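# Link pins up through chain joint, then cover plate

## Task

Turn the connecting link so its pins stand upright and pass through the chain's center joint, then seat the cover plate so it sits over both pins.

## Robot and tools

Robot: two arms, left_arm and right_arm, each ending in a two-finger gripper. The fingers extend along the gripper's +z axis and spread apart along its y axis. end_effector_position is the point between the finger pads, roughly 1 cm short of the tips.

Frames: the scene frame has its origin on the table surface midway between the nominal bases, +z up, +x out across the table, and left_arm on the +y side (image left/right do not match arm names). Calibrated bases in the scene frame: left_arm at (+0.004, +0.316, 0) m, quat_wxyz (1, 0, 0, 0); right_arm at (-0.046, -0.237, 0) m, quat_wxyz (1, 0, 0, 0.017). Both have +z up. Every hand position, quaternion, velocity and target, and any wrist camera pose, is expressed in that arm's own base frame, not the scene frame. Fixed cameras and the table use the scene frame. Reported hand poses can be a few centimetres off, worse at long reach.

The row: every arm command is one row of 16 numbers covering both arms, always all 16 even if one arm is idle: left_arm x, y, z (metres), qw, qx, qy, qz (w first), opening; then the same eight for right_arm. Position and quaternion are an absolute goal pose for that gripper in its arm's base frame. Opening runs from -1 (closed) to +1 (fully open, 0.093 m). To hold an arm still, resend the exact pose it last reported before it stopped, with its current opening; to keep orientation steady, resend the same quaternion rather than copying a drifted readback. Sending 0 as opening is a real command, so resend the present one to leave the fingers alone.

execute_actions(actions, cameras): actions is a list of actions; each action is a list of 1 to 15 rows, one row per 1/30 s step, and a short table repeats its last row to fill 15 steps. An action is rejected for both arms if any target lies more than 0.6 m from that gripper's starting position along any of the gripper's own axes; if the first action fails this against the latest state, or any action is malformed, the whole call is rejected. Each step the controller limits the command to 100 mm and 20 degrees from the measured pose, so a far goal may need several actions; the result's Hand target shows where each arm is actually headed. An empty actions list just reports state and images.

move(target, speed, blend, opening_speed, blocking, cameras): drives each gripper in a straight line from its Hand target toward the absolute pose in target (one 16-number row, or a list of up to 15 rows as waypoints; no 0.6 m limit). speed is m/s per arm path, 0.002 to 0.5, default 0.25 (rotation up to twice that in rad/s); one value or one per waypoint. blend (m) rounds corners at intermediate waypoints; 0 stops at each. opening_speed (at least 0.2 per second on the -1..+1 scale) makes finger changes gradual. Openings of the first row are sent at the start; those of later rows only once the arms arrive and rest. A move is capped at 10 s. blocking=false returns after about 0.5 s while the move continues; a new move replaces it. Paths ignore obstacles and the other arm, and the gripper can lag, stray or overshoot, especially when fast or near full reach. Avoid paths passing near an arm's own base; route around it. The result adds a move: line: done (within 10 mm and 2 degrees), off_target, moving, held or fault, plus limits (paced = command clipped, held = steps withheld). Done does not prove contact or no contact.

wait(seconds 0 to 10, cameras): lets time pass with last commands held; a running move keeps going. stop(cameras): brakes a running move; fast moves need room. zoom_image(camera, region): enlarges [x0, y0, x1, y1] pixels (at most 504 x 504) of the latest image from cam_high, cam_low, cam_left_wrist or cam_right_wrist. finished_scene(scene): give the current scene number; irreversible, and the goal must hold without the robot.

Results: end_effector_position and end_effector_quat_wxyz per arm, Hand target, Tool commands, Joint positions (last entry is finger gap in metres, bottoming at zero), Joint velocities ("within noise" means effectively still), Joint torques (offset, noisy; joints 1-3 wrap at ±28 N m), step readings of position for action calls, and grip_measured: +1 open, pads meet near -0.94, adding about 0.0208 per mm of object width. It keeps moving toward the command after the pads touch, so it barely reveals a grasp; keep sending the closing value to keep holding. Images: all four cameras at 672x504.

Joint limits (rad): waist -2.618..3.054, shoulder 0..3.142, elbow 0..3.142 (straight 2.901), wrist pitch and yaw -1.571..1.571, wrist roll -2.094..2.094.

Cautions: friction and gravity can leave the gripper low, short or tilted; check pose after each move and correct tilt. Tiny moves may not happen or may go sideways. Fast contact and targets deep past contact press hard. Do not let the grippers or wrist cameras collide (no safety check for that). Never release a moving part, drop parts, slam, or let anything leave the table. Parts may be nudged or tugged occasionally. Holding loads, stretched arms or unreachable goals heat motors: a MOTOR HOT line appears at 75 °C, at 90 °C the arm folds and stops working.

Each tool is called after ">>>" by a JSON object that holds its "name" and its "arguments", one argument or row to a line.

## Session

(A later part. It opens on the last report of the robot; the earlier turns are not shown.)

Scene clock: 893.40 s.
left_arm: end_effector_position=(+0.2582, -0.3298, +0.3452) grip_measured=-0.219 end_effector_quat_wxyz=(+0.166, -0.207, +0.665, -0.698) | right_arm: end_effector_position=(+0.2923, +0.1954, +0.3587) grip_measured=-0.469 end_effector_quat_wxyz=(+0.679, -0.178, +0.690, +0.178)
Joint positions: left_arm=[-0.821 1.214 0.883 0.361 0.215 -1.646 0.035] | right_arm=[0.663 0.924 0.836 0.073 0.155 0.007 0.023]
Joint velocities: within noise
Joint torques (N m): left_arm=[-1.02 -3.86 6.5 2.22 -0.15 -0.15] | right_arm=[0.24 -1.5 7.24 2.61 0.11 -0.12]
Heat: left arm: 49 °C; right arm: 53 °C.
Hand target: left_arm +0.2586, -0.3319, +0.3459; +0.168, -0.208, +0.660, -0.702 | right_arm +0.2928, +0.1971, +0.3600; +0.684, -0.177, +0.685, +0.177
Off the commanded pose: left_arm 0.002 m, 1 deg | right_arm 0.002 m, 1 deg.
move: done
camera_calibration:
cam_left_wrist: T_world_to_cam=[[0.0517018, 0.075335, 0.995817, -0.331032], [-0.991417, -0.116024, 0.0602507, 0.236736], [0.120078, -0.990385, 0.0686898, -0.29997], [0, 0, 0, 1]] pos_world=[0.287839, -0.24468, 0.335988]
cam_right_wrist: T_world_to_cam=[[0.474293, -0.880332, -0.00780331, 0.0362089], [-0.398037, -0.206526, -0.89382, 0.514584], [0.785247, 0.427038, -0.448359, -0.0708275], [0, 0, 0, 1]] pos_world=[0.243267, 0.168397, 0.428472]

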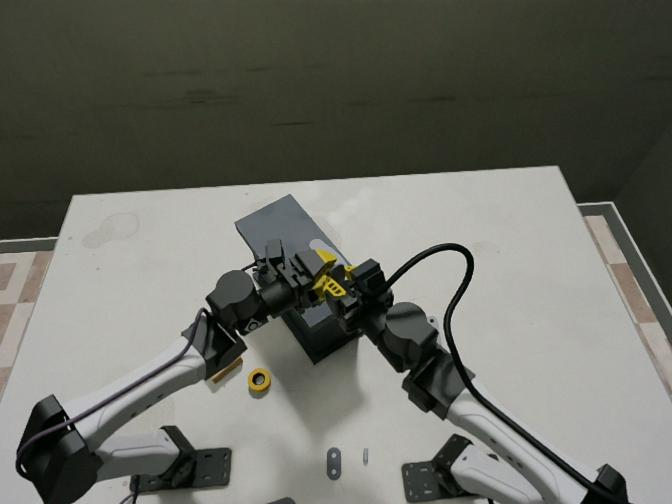

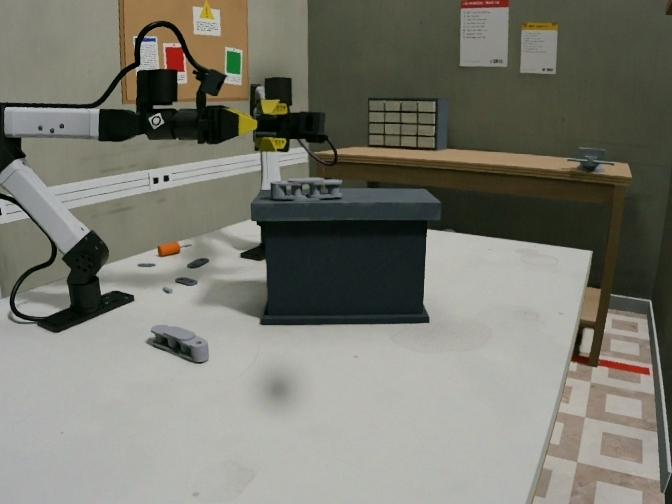

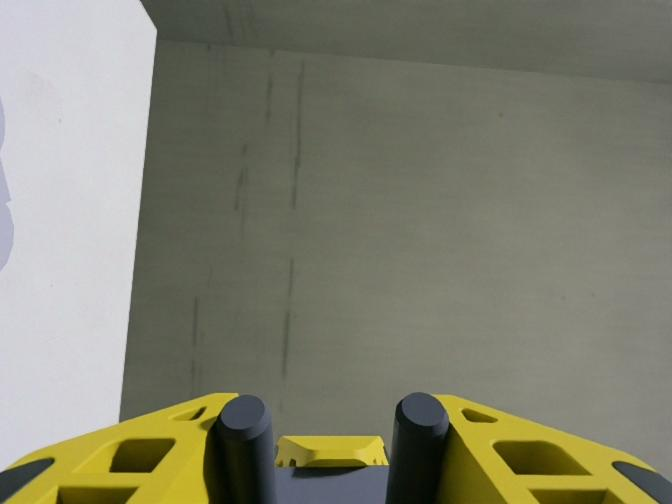

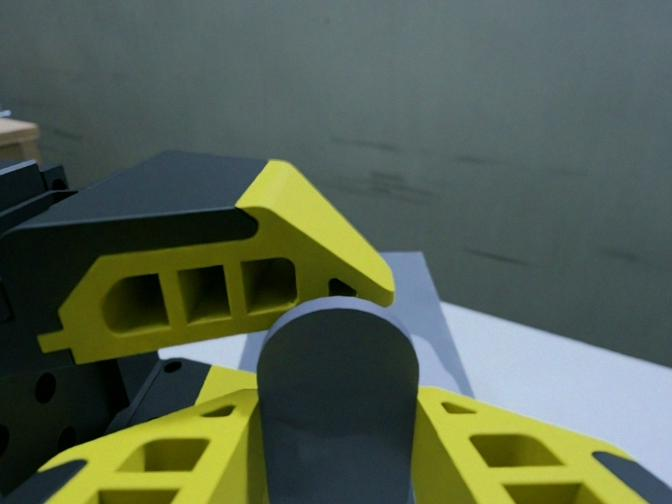

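>>> {"name": "move", "arguments": {
  "target": [
    [0.2586,-0.332,0.346,0.1685,-0.2082,0.6602,-0.7019,-0.5,0.2929,0.1972,0.36,0.6846,-0.1771,0.6846,0.1771,-0.1],
    [0.2586,-0.332,0.346,0.1685,-0.2082,0.6602,-0.7019,-0.5,0.2229,0.1584,0.36,0.6846,-0.1771,0.6846,0.1771,-0.1]
  ],
  "speed": 0.08,
  "opening_speed": 0.6
}}

>>> {"name": "zoom_image", "arguments": {
  "camera": "cam_low",
  "region": [180, 60, 360, 210]
}}

Scene clock: 907.53 s.
left_arm: end_effector_position=(+0.2582, -0.3298, +0.3448) grip_measured=-0.219 end_effector_quat_wxyz=(+0.166, -0.207, +0.666, -0.697) | right_arm: end_effector_position=(+0.2227, +0.1579, +0.3713) grip_measured=-0.101 end_effector_quat_wxyz=(+0.694, -0.170, +0.674, +0.187)
Joint positions: left_arm=[-0.821 1.214 0.883 0.359 0.215 -1.646 0.035] | right_arm=[0.784 0.599 0.769 -0.135 0.274 0.006 0.04]
Joint velocities: within noise
Joint torques (N m): left_arm=[-1.02 -3.85 6.49 2.24 -0.15 -0.15] | right_arm=[0.35 0.59 6.19 1.93 0.13 -0.05]
Heat: left arm: 48 °C; right arm: 53 °C.
Hand target: left_arm +0.2586, -0.3319, +0.3459; +0.168, -0.208, +0.660, -0.702 | right_arm +0.2229, +0.1584, +0.3602; +0.685, -0.177, +0.684, +0.177
Off the commanded pose: left_arm 0.003 m, 1 deg | right_arm 0.011 m, 2 deg.
move: off_target (right_arm)
camera_calibration:
cam_left_wrist: T_world_to_cam=[[0.0529763, 0.0739729, 0.995852, -0.331375], [-0.991293, -0.116487, 0.0613866, 0.236254], [0.120544, -0.990434, 0.0671578, -0.299532], [0, 0, 0, 1]] pos_world=[0.287859, -0.244633, 0.335613]
cam_right_wrist: T_world_to_cam=[[0.476436, -0.879006, -0.018891, 0.0397126], [-0.363391, -0.177308, -0.914609, 0.485736], [0.800597, 0.442617, -0.403899, -0.0168616], [0, 0, 0, 1]] pos_world=[0.171091, 0.128496, 0.438198]

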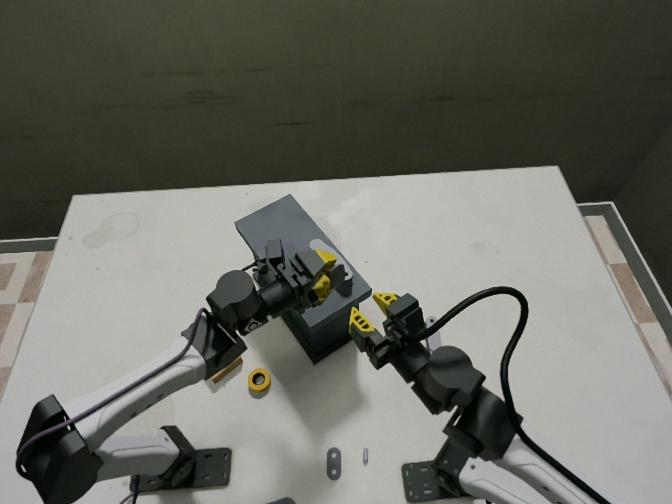

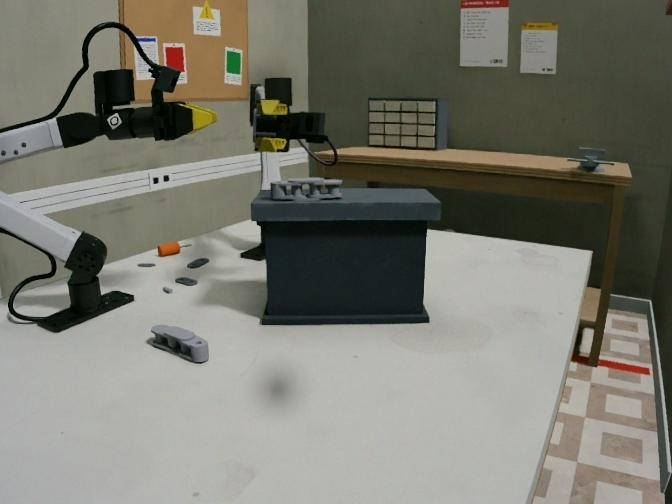

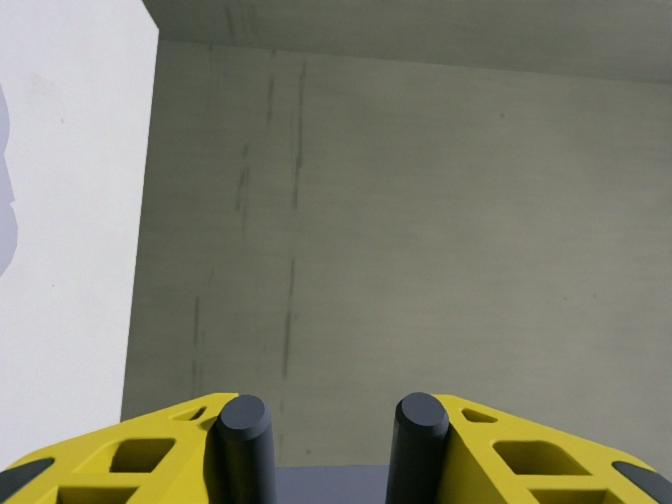

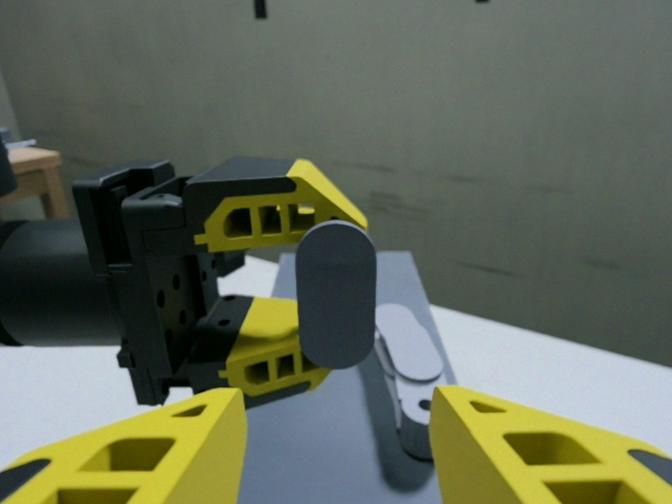

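Scaled by 2.800 from the camera's 672x504 image, which has a finer 960x720 frame.

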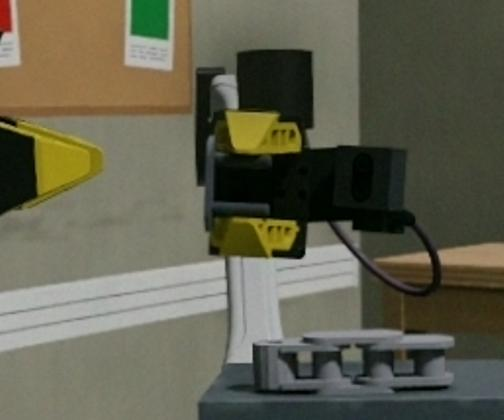

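>>> {"name": "move", "arguments": {
  "target": [
    [0.2586,-0.320,0.365,0.1685,-0.2082,0.6602,-0.7019,-0.5,0.2229,0.13,0.33,0.6846,-0.1771,0.6846,0.1771,0.2],
    [0.30,-0.262,0.36,0.6134,0.3208,0.6161,-0.3759,-0.5,0.26,-0.03,0.25,0.4220,0.0474,0.9050,-0.0221,1]
  ],
  "speed": 0.15,
  "blend": 0.02
}}

>>> {"name": "zoom_image", "arguments": {
  "camera": "cam_low",
  "region": [180, 60, 360, 210]
}}

Scene clock: 948.43 s.
left_arm: end_effector_position=(+0.3044, -0.2657, +0.3312) grip_measured=-0.219 end_effector_quat_wxyz=(+0.584, +0.314, +0.648, -0.374) | right_arm: end_effector_position=(+0.2622, -0.0265, +0.2476) grip_measured=+1.000 end_effector_quat_wxyz=(+0.427, +0.045, +0.903, -0.015)
Joint positions: left_arm=[-0.514 1.195 0.883 0.269 0.508 -0.098 0.035] | right_arm=[-0.117 0.83 0.968 -0.826 -0.026 -0.005 0.093]
Joint velocities: within noise
Joint torques (N m): left_arm=[0.69 -7.16 8.64 2.26 0.16 -0.06] | right_arm=[-1.07 0.16 9.26 1.74 0.12 -0.08]
Heat: left arm: 49 °C; right arm: 47 °C.
Hand target: left_arm +0.2992, -0.2617, +0.3594; +0.613, +0.321, +0.616, -0.375 | right_arm +0.2600, -0.0299, +0.2500; +0.422, +0.047, +0.905, -0.022
Off the commanded pose: left_arm 0.029 m, 5 deg | right_arm 0.005 m, 1 deg.
move: off_target (left_arm)
camera_calibration:
cam_left_wrist: T_world_to_cam=[[-0.847423, -0.513913, 0.133298, 0.0784896], [-0.329273, 0.311781, -0.891275, 0.518137], [0.416478, -0.799178, -0.433428, -0.114206], [0, 0, 0, 1]] pos_world=[0.284687, -0.212479, 0.40184]
cam_right_wrist: T_world_to_cam=[[-0.106973, -0.994245, -0.00581546, 0.00315728], [-0.902114, 0.0995165, -0.419865, 0.380381], [0.418027, -0.0396681, -0.907568, 0.19539], [0, 0, 0, 1]] pos_world=[0.261807, -0.0269644, 0.337057]

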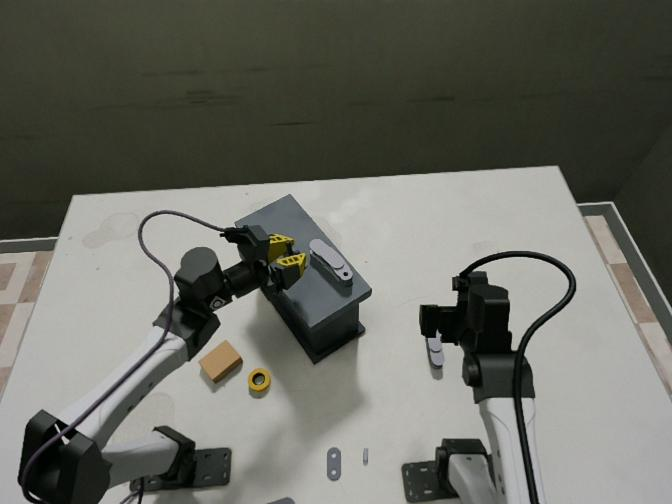

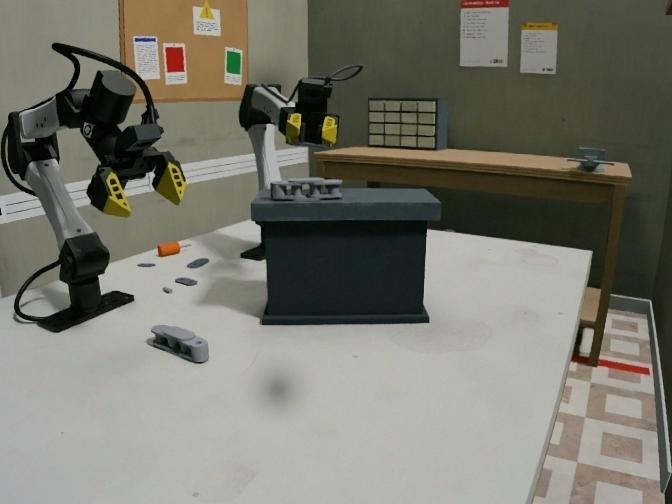

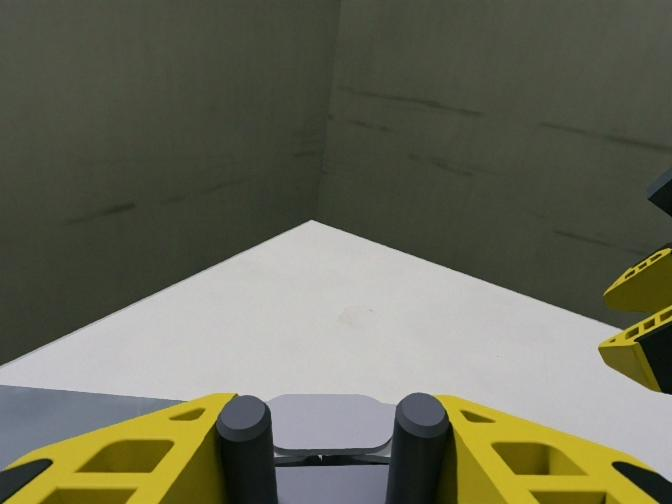

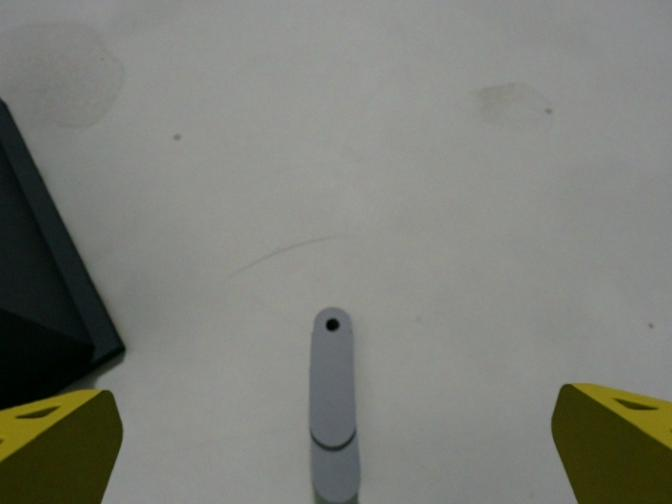

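Scaled by 2.800 from the camera's 672x504 image, which has a finer 960x720 frame.

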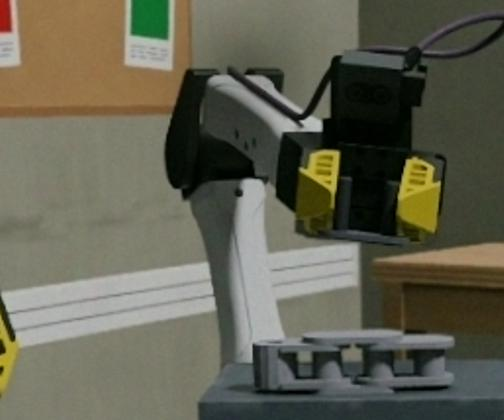

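>>> {"name": "move", "arguments": {
  "target": [
    [0.3136,-0.2654,0.285,0.6428,0.3461,0.5876,-0.3489,-0.5,0.26,-0.03,0.25,0.4220,0.0474,0.9050,-0.0221,1]
  ],
  "speed": 0.1
}}

>>> {"name": "zoom_image", "arguments": {
  "camera": "cam_low",
  "region": [220, 100, 400, 250]
}}

>>> {"name": "zoom_image", "arguments": {
  "camera": "cam_high",
  "region": [220, 200, 380, 340]
}}

Scene clock: 968.67 s.
left_arm: end_effector_position=(+0.3126, -0.2662, +0.2804) grip_measured=-0.219 end_effector_quat_wxyz=(+0.631, +0.341, +0.602, -0.349) | right_arm: end_effector_position=(+0.2621, -0.0265, +0.2474) grip_measured=+1.000 end_effector_quat_wxyz=(+0.427, +0.045, +0.903, -0.015)
Joint positions: left_arm=[-0.5 1.301 0.662 0.687 0.521 -0.013 0.035] | right_arm=[-0.117 0.83 0.968 -0.827 -0.026 -0.005 0.093]
Joint velocities: within noise
Joint torques (N m): left_arm=[0.7 -3.95 6.15 2.34 0.13 -0.09] | right_arm=[-0.69 -0.14 9.29 1.7 0.09 -0.13]
Heat: left arm: 49 °C; right arm: 50 °C.
Hand target: left_arm +0.3134, -0.2653, +0.2850; +0.643, +0.346, +0.588, -0.348 | right_arm +0.2600, -0.0299, +0.2500; +0.422, +0.047, +0.905, -0.022
Off the commanded pose: left_arm 0.005 m, 2 deg | right_arm 0.005 m, 1 deg.
move: done
camera_calibration:
cam_left_wrist: T_world_to_cam=[[-0.857389, -0.514656, 0.0036946, 0.131222], [-0.190859, 0.311277, -0.930956, 0.443458], [0.477972, -0.798896, -0.365112, -0.178285], [0, 0, 0, 1]] pos_world=[0.282362, -0.212936, 0.347261]
cam_right_wrist: T_world_to_cam=[[-0.106978, -0.994244, -0.00582303, 0.00316066], [-0.902432, 0.0995539, -0.419173, 0.380128], [0.41734, -0.0395872, -0.907888, 0.195571], [0, 0, 0, 1]] pos_world=[0.261758, -0.0269586, 0.336914]

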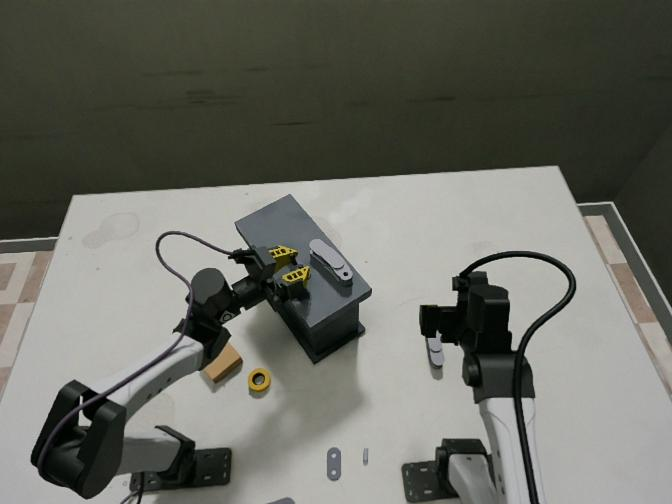

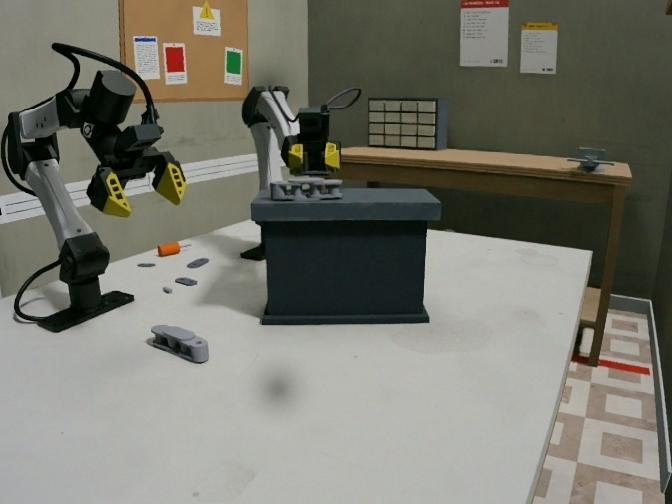

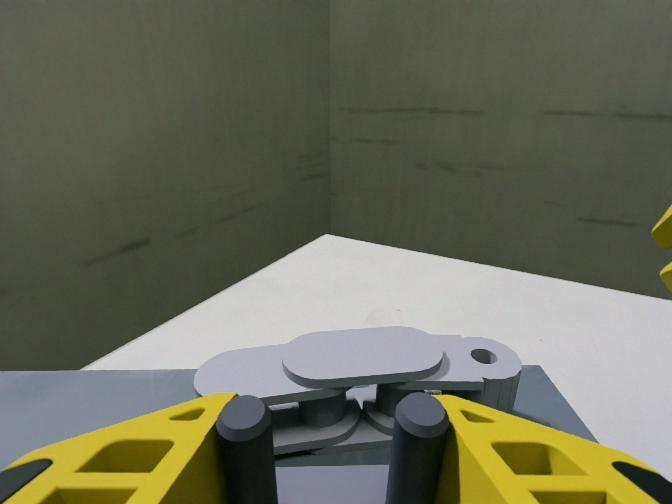

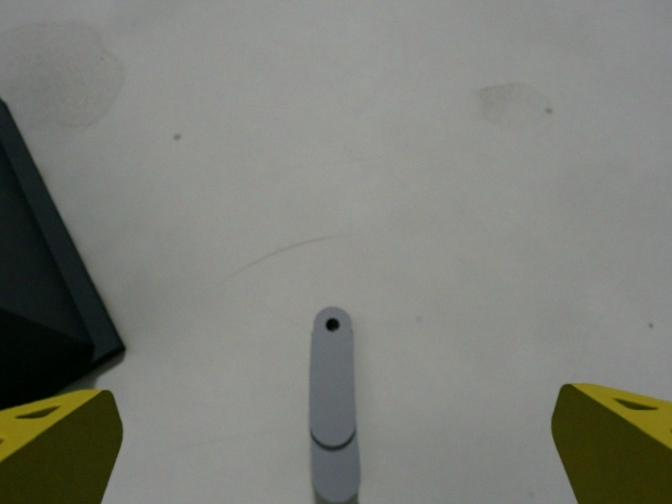

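Scaled by 2.800 from the camera's 672x504 image, which has a finer 960x720 frame.

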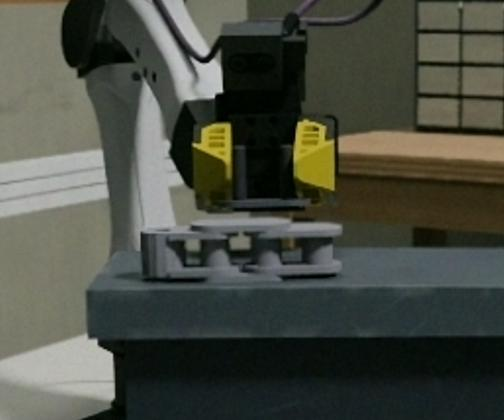

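Scaled by 3.150 from the camera's 672x504 image, which has a finer 960x720 frame.

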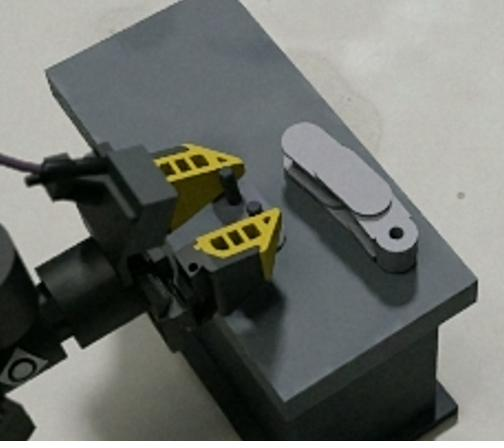

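>>> {"name": "move", "arguments": {
  "target": [
    [0.3136,-0.2654,0.257,0.6428,0.3461,0.5876,-0.3489,-0.5,0.26,-0.03,0.25,0.4220,0.0474,0.9050,-0.0221,1]
  ],
  "speed": 0.06
}}

>>> {"name": "zoom_image", "arguments": {
  "camera": "cam_low",
  "region": [220, 120, 370, 240]
}}

>>> {"name": "zoom_image", "arguments": {
  "camera": "cam_high",
  "region": [220, 200, 380, 340]
}}

Scene clock: 982.00 s.
left_arm: end_effector_position=(+0.3131, -0.2670, +0.2530) grip_measured=-0.219 end_effector_quat_wxyz=(+0.631, +0.342, +0.601, -0.350) | right_arm: end_effector_position=(+0.2621, -0.0265, +0.2474) grip_measured=+1.000 end_effector_quat_wxyz=(+0.427, +0.045, +0.903, -0.015)
Joint positions: left_arm=[-0.5 1.369 0.588 0.83 0.524 -0.014 0.035] | right_arm=[-0.117 0.83 0.968 -0.827 -0.026 -0.005 0.093]
Joint velocities: within noise
Joint torques (N m): left_arm=[0.68 -4.44 5.59 2.29 0.1 -0.08] | right_arm=[-1.01 0.14 9.24 1.73 0.04 -0.12]
Heat: left arm: 48 °C; right arm: 52 °C.
Hand target: left_arm +0.3135, -0.2654, +0.2570; +0.642, +0.346, +0.588, -0.348 | right_arm +0.2600, -0.0299, +0.2500; +0.422, +0.047, +0.905, -0.022
Off the commanded pose: left_arm 0.004 m, 2 deg | right_arm 0.005 m, 1 deg.
move: done
camera_calibration:
cam_left_wrist: T_world_to_cam=[[-0.859158, -0.511698, 0.00354581, 0.132716], [-0.189392, 0.311542, -0.931167, 0.417906], [0.475372, -0.800691, -0.364575, -0.189059], [0, 0, 0, 1]] pos_world=[0.283046, -0.213663, 0.319744]
cam_right_wrist: T_world_to_cam=[[-0.106978, -0.994244, -0.00582303, 0.00316066], [-0.902432, 0.0995539, -0.419173, 0.380128], [0.41734, -0.0395872, -0.907888, 0.195571], [0, 0, 0, 1]] pos_world=[0.261758, -0.0269586, 0.336914]

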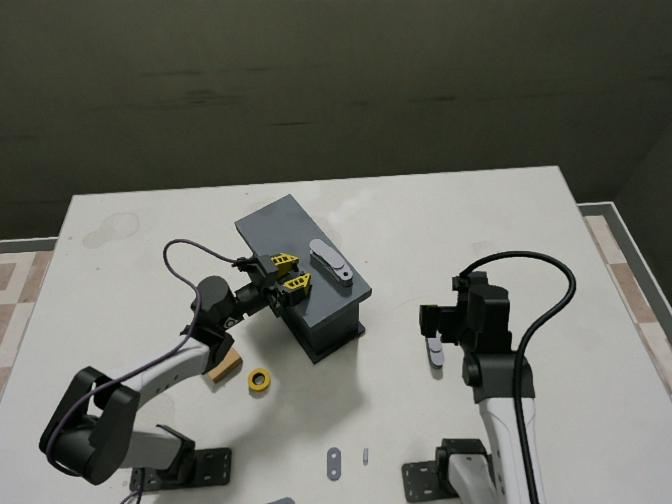

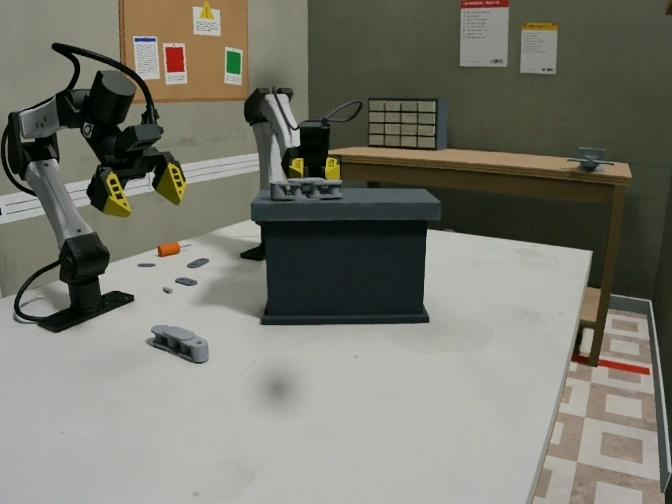

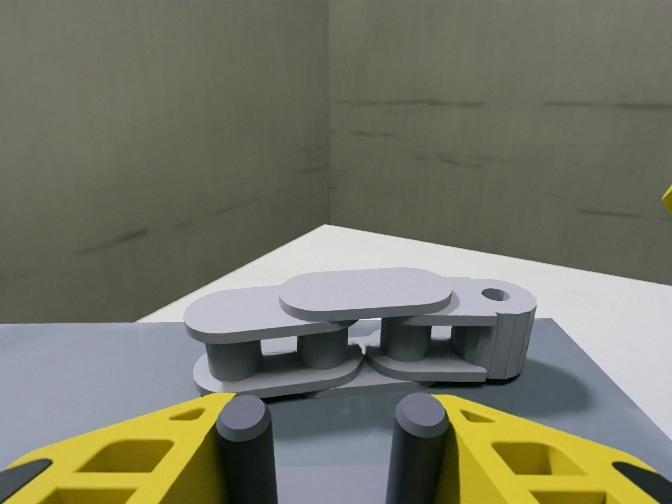

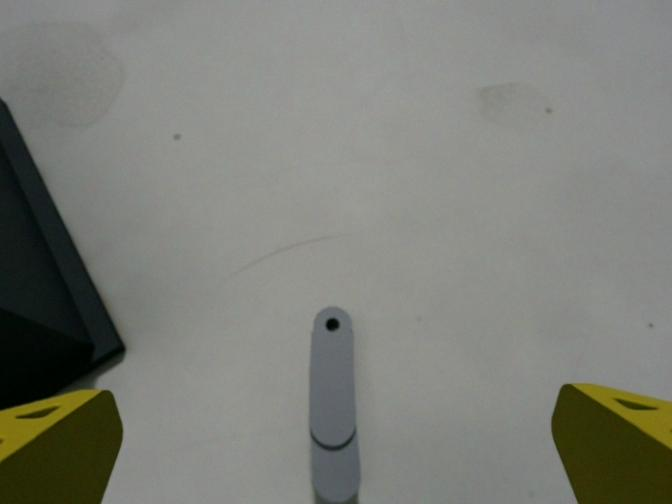

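Scaled by 3.360 from the camera's 672x504 image, which has a finer 960x720 frame.

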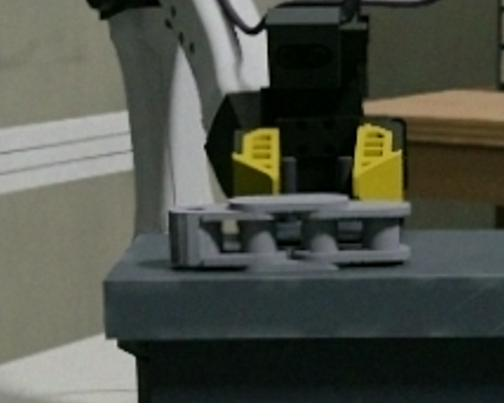

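Scaled by 3.150 from the camera's 672x504 image, which has a finer 960x720 frame.

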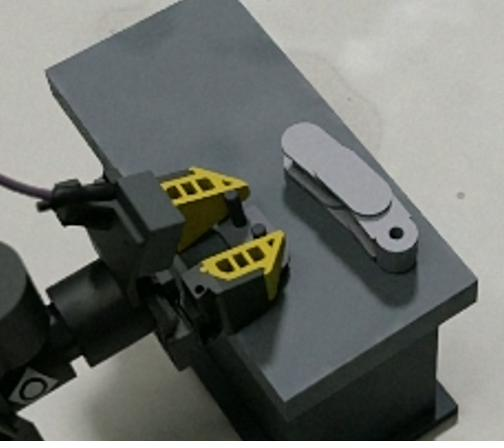

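>>> {"name": "move", "arguments": {
  "target": [
    [0.3136,-0.2654,0.250,0.6428,0.3461,0.5876,-0.3489,-0.5,0.26,-0.03,0.20,0.4220,0.0474,0.9050,-0.0221,1]
  ],
  "speed": 0.06,
  "cameras": ["cam_low","cam_high","cam_left_wrist"]
}}

>>> {"name": "zoom_image", "arguments": {
  "camera": "cam_low",
  "region": [220, 120, 370, 240]
}}

Scene clock: 992.83 s.
left_arm: end_effector_position=(+0.3113, -0.2675, +0.2544) grip_measured=-0.219 end_effector_quat_wxyz=(+0.641, +0.345, +0.588, -0.353) | right_arm: end_effector_position=(+0.2606, -0.0264, +0.2010) grip_measured=+1.000 end_effector_quat_wxyz=(+0.420, +0.045, +0.906, -0.014)
Joint positions: left_arm=[-0.5 1.383 0.573 0.891 0.533 -0.014 0.035] | right_arm=[-0.117 0.778 0.775 -0.701 -0.025 -0.006 0.093]
Joint velocities: within noise
Joint torques (N m): left_arm=[0.7 -3.82 5.26 2.11 0.01 -0.09] | right_arm=[-0.87 -1.03 6.65 2.09 0.09 -0.1]
Heat: left arm: 49 °C; right arm: 52 °C.
Hand target: left_arm +0.3135, -0.2654, +0.2501; +0.643, +0.346, +0.588, -0.349 | right_arm +0.2600, -0.0300, +0.2000; +0.422, +0.047, +0.905, -0.022
Off the commanded pose: left_arm 0.005 m, 1 deg | right_arm 0.004 m, 1 deg.
move: done
camera_calibration:
cam_left_wrist: T_world_to_cam=[[-0.863467, -0.504228, -0.0133636, 0.138566], [-0.16014, 0.299163, -0.940668, 0.409028], [0.47831, -0.810096, -0.339064, -0.197988], [0, 0, 0, 1]] pos_world=[0.279848, -0.212886, 0.319481]
Images, in order (width x height): cam_high 672x504, cam_low 672x504, cam_left_wrist 672x504.

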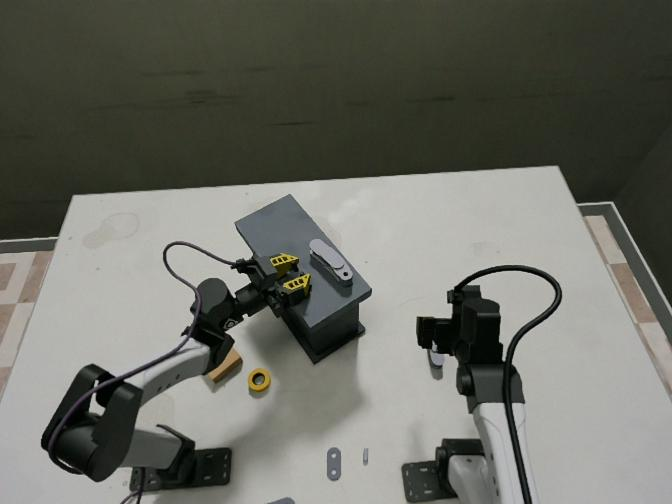

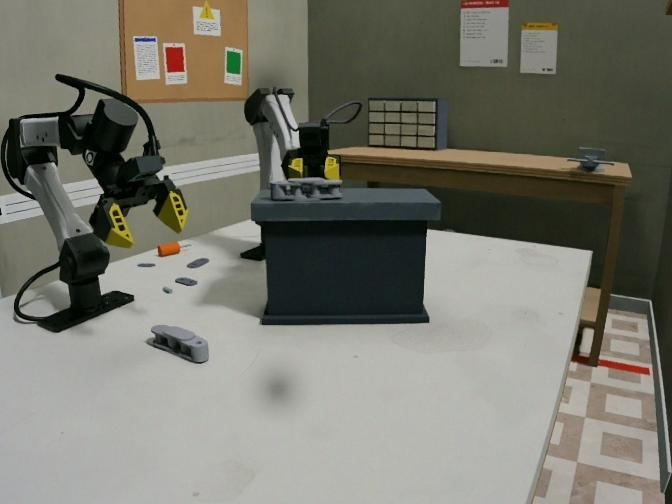

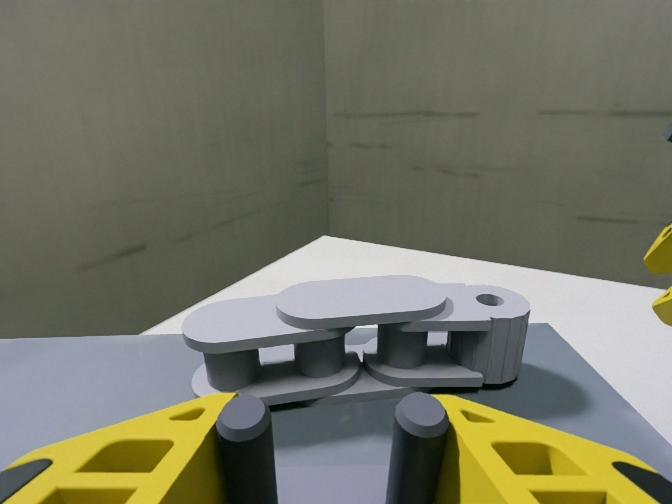

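Scaled by 3.360 from the camera's 672x504 image, which has a finer 960x720 frame.

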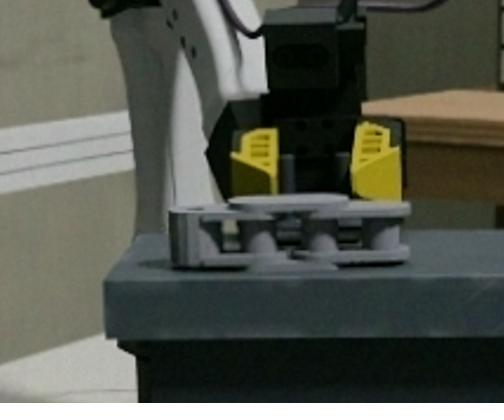

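>>> {"name": "zoom_image", "arguments": {
  "camera": "cam_high",
  "region": [240, 230, 340, 330]
}}

>>> {"name": "zoom_image", "arguments": {
  "camera": "cam_left_wrist",
  "region": [150, 300, 550, 504]
}}

Scaled by 5.040 from the camera's 672x504 image, which has a finer 960x720 frame.

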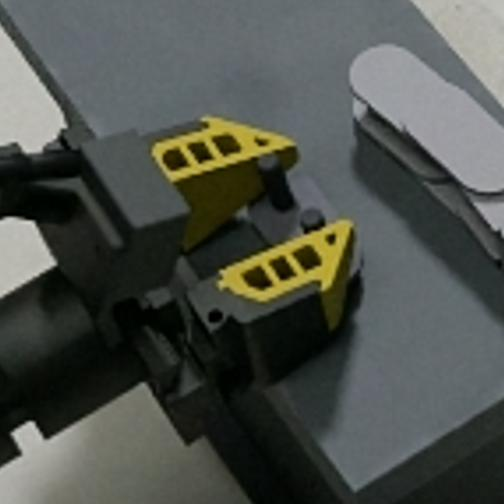

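Scaled by 1.260 from the camera's 672x504 image, which has a finer 960x720 frame.

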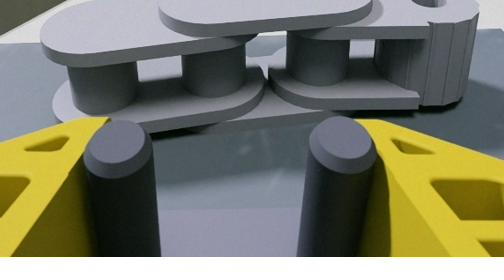

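>>> {"name": "move", "arguments": {
  "target": [
    [0.3150,-0.2650,0.244,0.6428,0.3461,0.5876,-0.3489,-0.5,0.26,-0.03,0.20,0.4220,0.0474,0.9050,-0.0221,1]
  ],
  "speed": 0.06,
  "cameras": ["cam_low","cam_high","cam_left_wrist"]
}}

>>> {"name": "zoom_image", "arguments": {
  "camera": "cam_low",
  "region": [220, 120, 370, 240]
}}

>>> {"name": "zoom_image", "arguments": {
  "camera": "cam_high",
  "region": [240, 230, 340, 330]
}}

Scene clock: 1011.30 s.
left_arm: end_effector_position=(+0.3104, -0.2675, +0.2559) grip_measured=-0.219 end_effector_quat_wxyz=(+0.648, +0.349, +0.576, -0.355) | right_arm: end_effector_position=(+0.2607, -0.0264, +0.2012) grip_measured=+1.000 end_effector_quat_wxyz=(+0.420, +0.045, +0.906, -0.014)
Joint positions: left_arm=[-0.496 1.4 0.564 0.945 0.547 -0.014 0.035] | right_arm=[-0.117 0.778 0.775 -0.7 -0.025 -0.006 0.093]
Joint velocities: within noise
Joint torques (N m): left_arm=[0.7 -3.23 4.97 1.89 -0.11 -0.1] | right_arm=[-0.75 -0.9 6.76 2.1 0.06 -0.06]
Heat: left arm: 47 °C; right arm: 49 °C.
Hand target: left_arm +0.3147, -0.2649, +0.2442; +0.643, +0.346, +0.588, -0.349 | right_arm +0.2600, -0.0300, +0.1999; +0.422, +0.047, +0.905, -0.022
Off the commanded pose: left_arm 0.013 m, 2 deg | right_arm 0.004 m, 1 deg.
move: off_target (left_arm)
camera_calibration:
cam_left_wrist: T_world_to_cam=[[-0.868059, -0.495608, -0.029092, 0.145593], [-0.133069, 0.288726, -0.948119, 0.401002], [0.478295, -0.819152, -0.316581, -0.205232], [0, 0, 0, 1]] pos_world=[0.277905, -0.211739, 0.31946]
Images, in order (width x height): cam_high 672x504, cam_low 672x504, cam_left_wrist 672x504.

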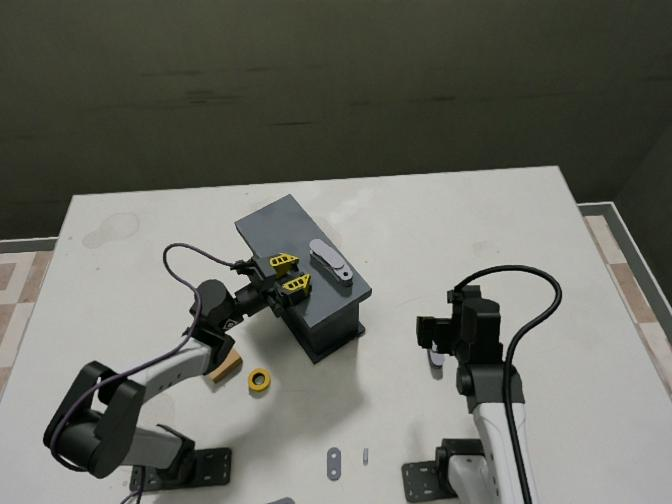

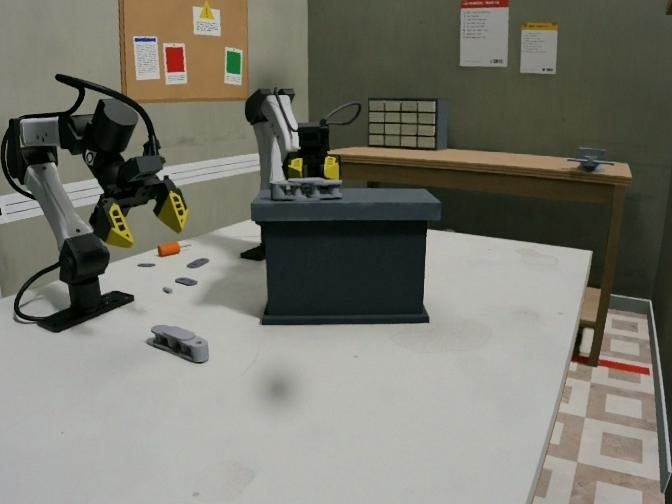

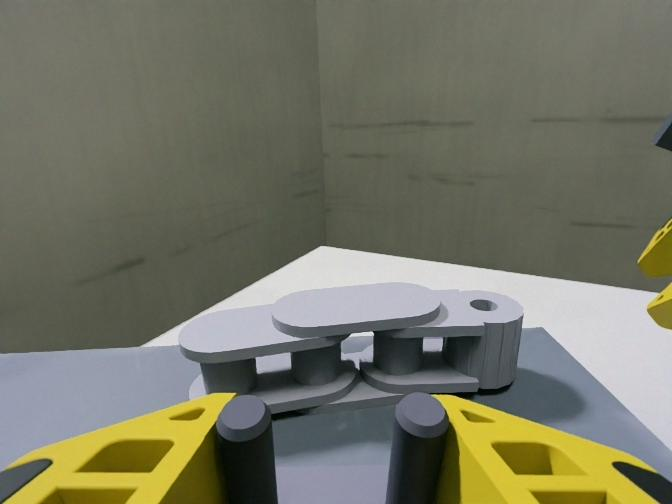

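Scaled by 3.360 from the camera's 672x504 image, which has a finer 960x720 frame.

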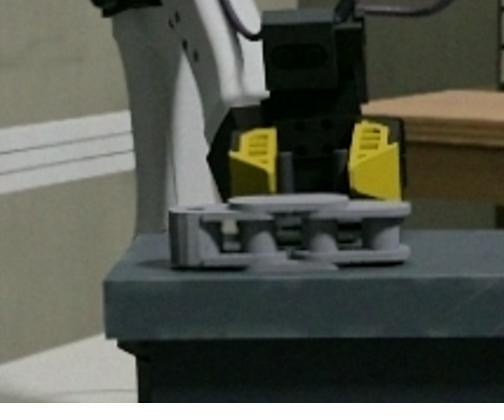

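Scaled by 5.040 from the camera's 672x504 image, which has a finer 960x720 frame.

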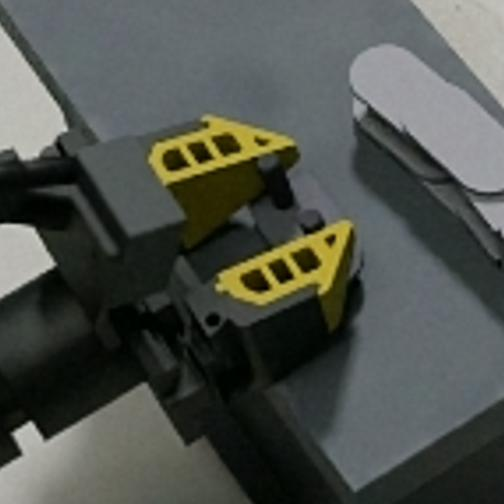

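>>> {"name": "move", "arguments": {
  "target": [
    [0.3150,-0.2650,0.252,0.6131,0.3566,0.6178,-0.3398,-0.5,0.26,-0.03,0.20,0.4220,0.0474,0.9050,-0.0221,1]
  ],
  "speed": 0.06,
  "cameras": ["cam_low","cam_high","cam_left_wrist"]
}}

>>> {"name": "zoom_image", "arguments": {
  "camera": "cam_low",
  "region": [220, 120, 370, 240]
}}

>>> {"name": "zoom_image", "arguments": {
  "camera": "cam_high",
  "region": [240, 230, 340, 330]
}}

Scene clock: 1022.27 s.
left_arm: end_effector_position=(+0.3118, -0.2682, +0.2483) grip_measured=-0.219 end_effector_quat_wxyz=(+0.612, +0.353, +0.615, -0.352) | right_arm: end_effector_position=(+0.2608, -0.0264, +0.2012) grip_measured=+1.000 end_effector_quat_wxyz=(+0.420, +0.045, +0.906, -0.014)
Joint positions: left_arm=[-0.496 1.354 0.609 0.739 0.547 0.002 0.035] | right_arm=[-0.117 0.778 0.775 -0.7 -0.025 -0.006 0.093]
Joint velocities: within noise
Joint torques (N m): left_arm=[0.77 -6.82 7.73 1.41 -0.04 0.11] | right_arm=[-1.05 -0.94 6.79 2.03 0.1 -0.06]
Heat: left arm: 47 °C; right arm: 48 °C.
Hand target: left_arm +0.3148, -0.2649, +0.2520; +0.614, +0.356, +0.617, -0.340 | right_arm +0.2600, -0.0300, +0.2000; +0.422, +0.047, +0.905, -0.022
Off the commanded pose: left_arm 0.006 m, 1 deg | right_arm 0.004 m, 1 deg.
move: done
camera_calibration:
cam_left_wrist: T_world_to_cam=[[-0.868113, -0.49613, 0.0153571, 0.135072], [-0.214312, 0.346731, -0.913153, 0.426454], [0.447717, -0.796011, -0.407328, -0.170559], [0, 0, 0, 1]] pos_world=[0.285014, -0.216618, 0.31787]
Images, in order (width x height): cam_high 672x504, cam_low 672x504, cam_left_wrist 672x504.

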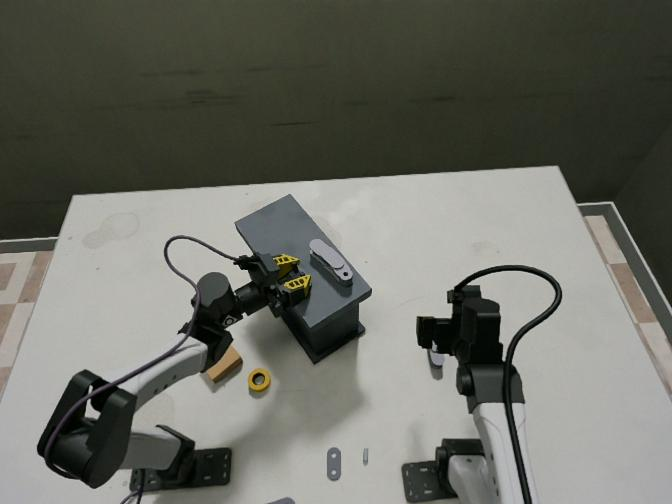

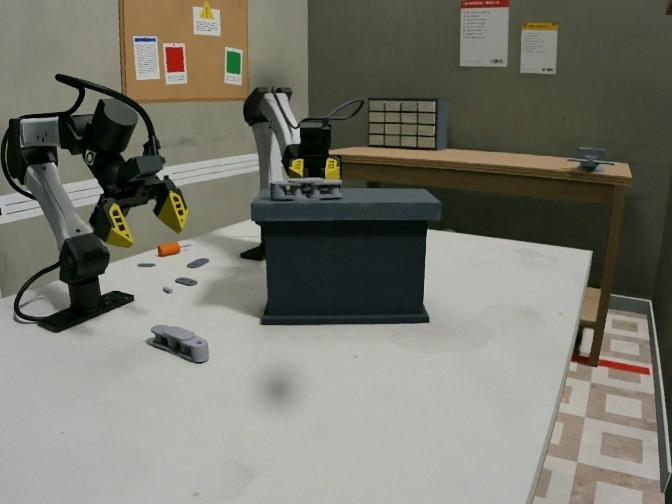

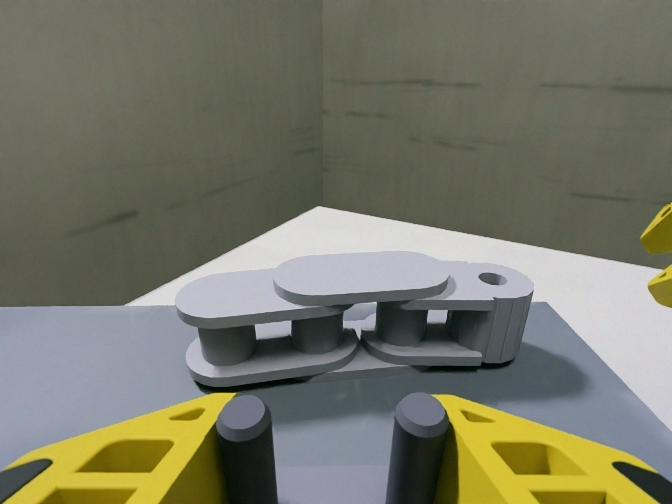

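Scaled by 3.360 from the camera's 672x504 image, which has a finer 960x720 frame.

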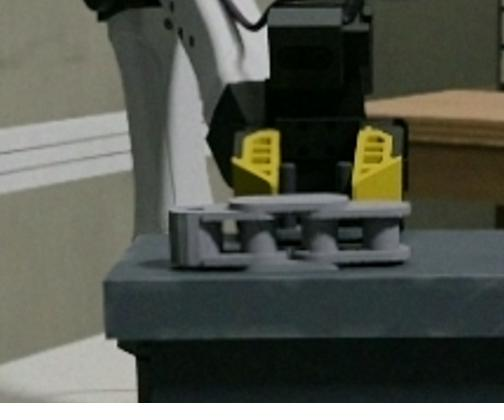

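Scaled by 5.040 from the camera's 672x504 image, which has a finer 960x720 frame.

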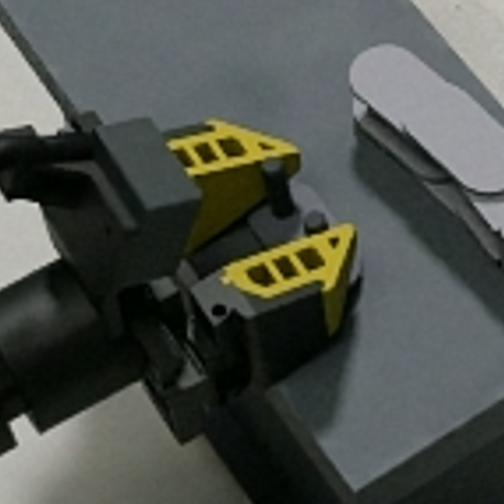

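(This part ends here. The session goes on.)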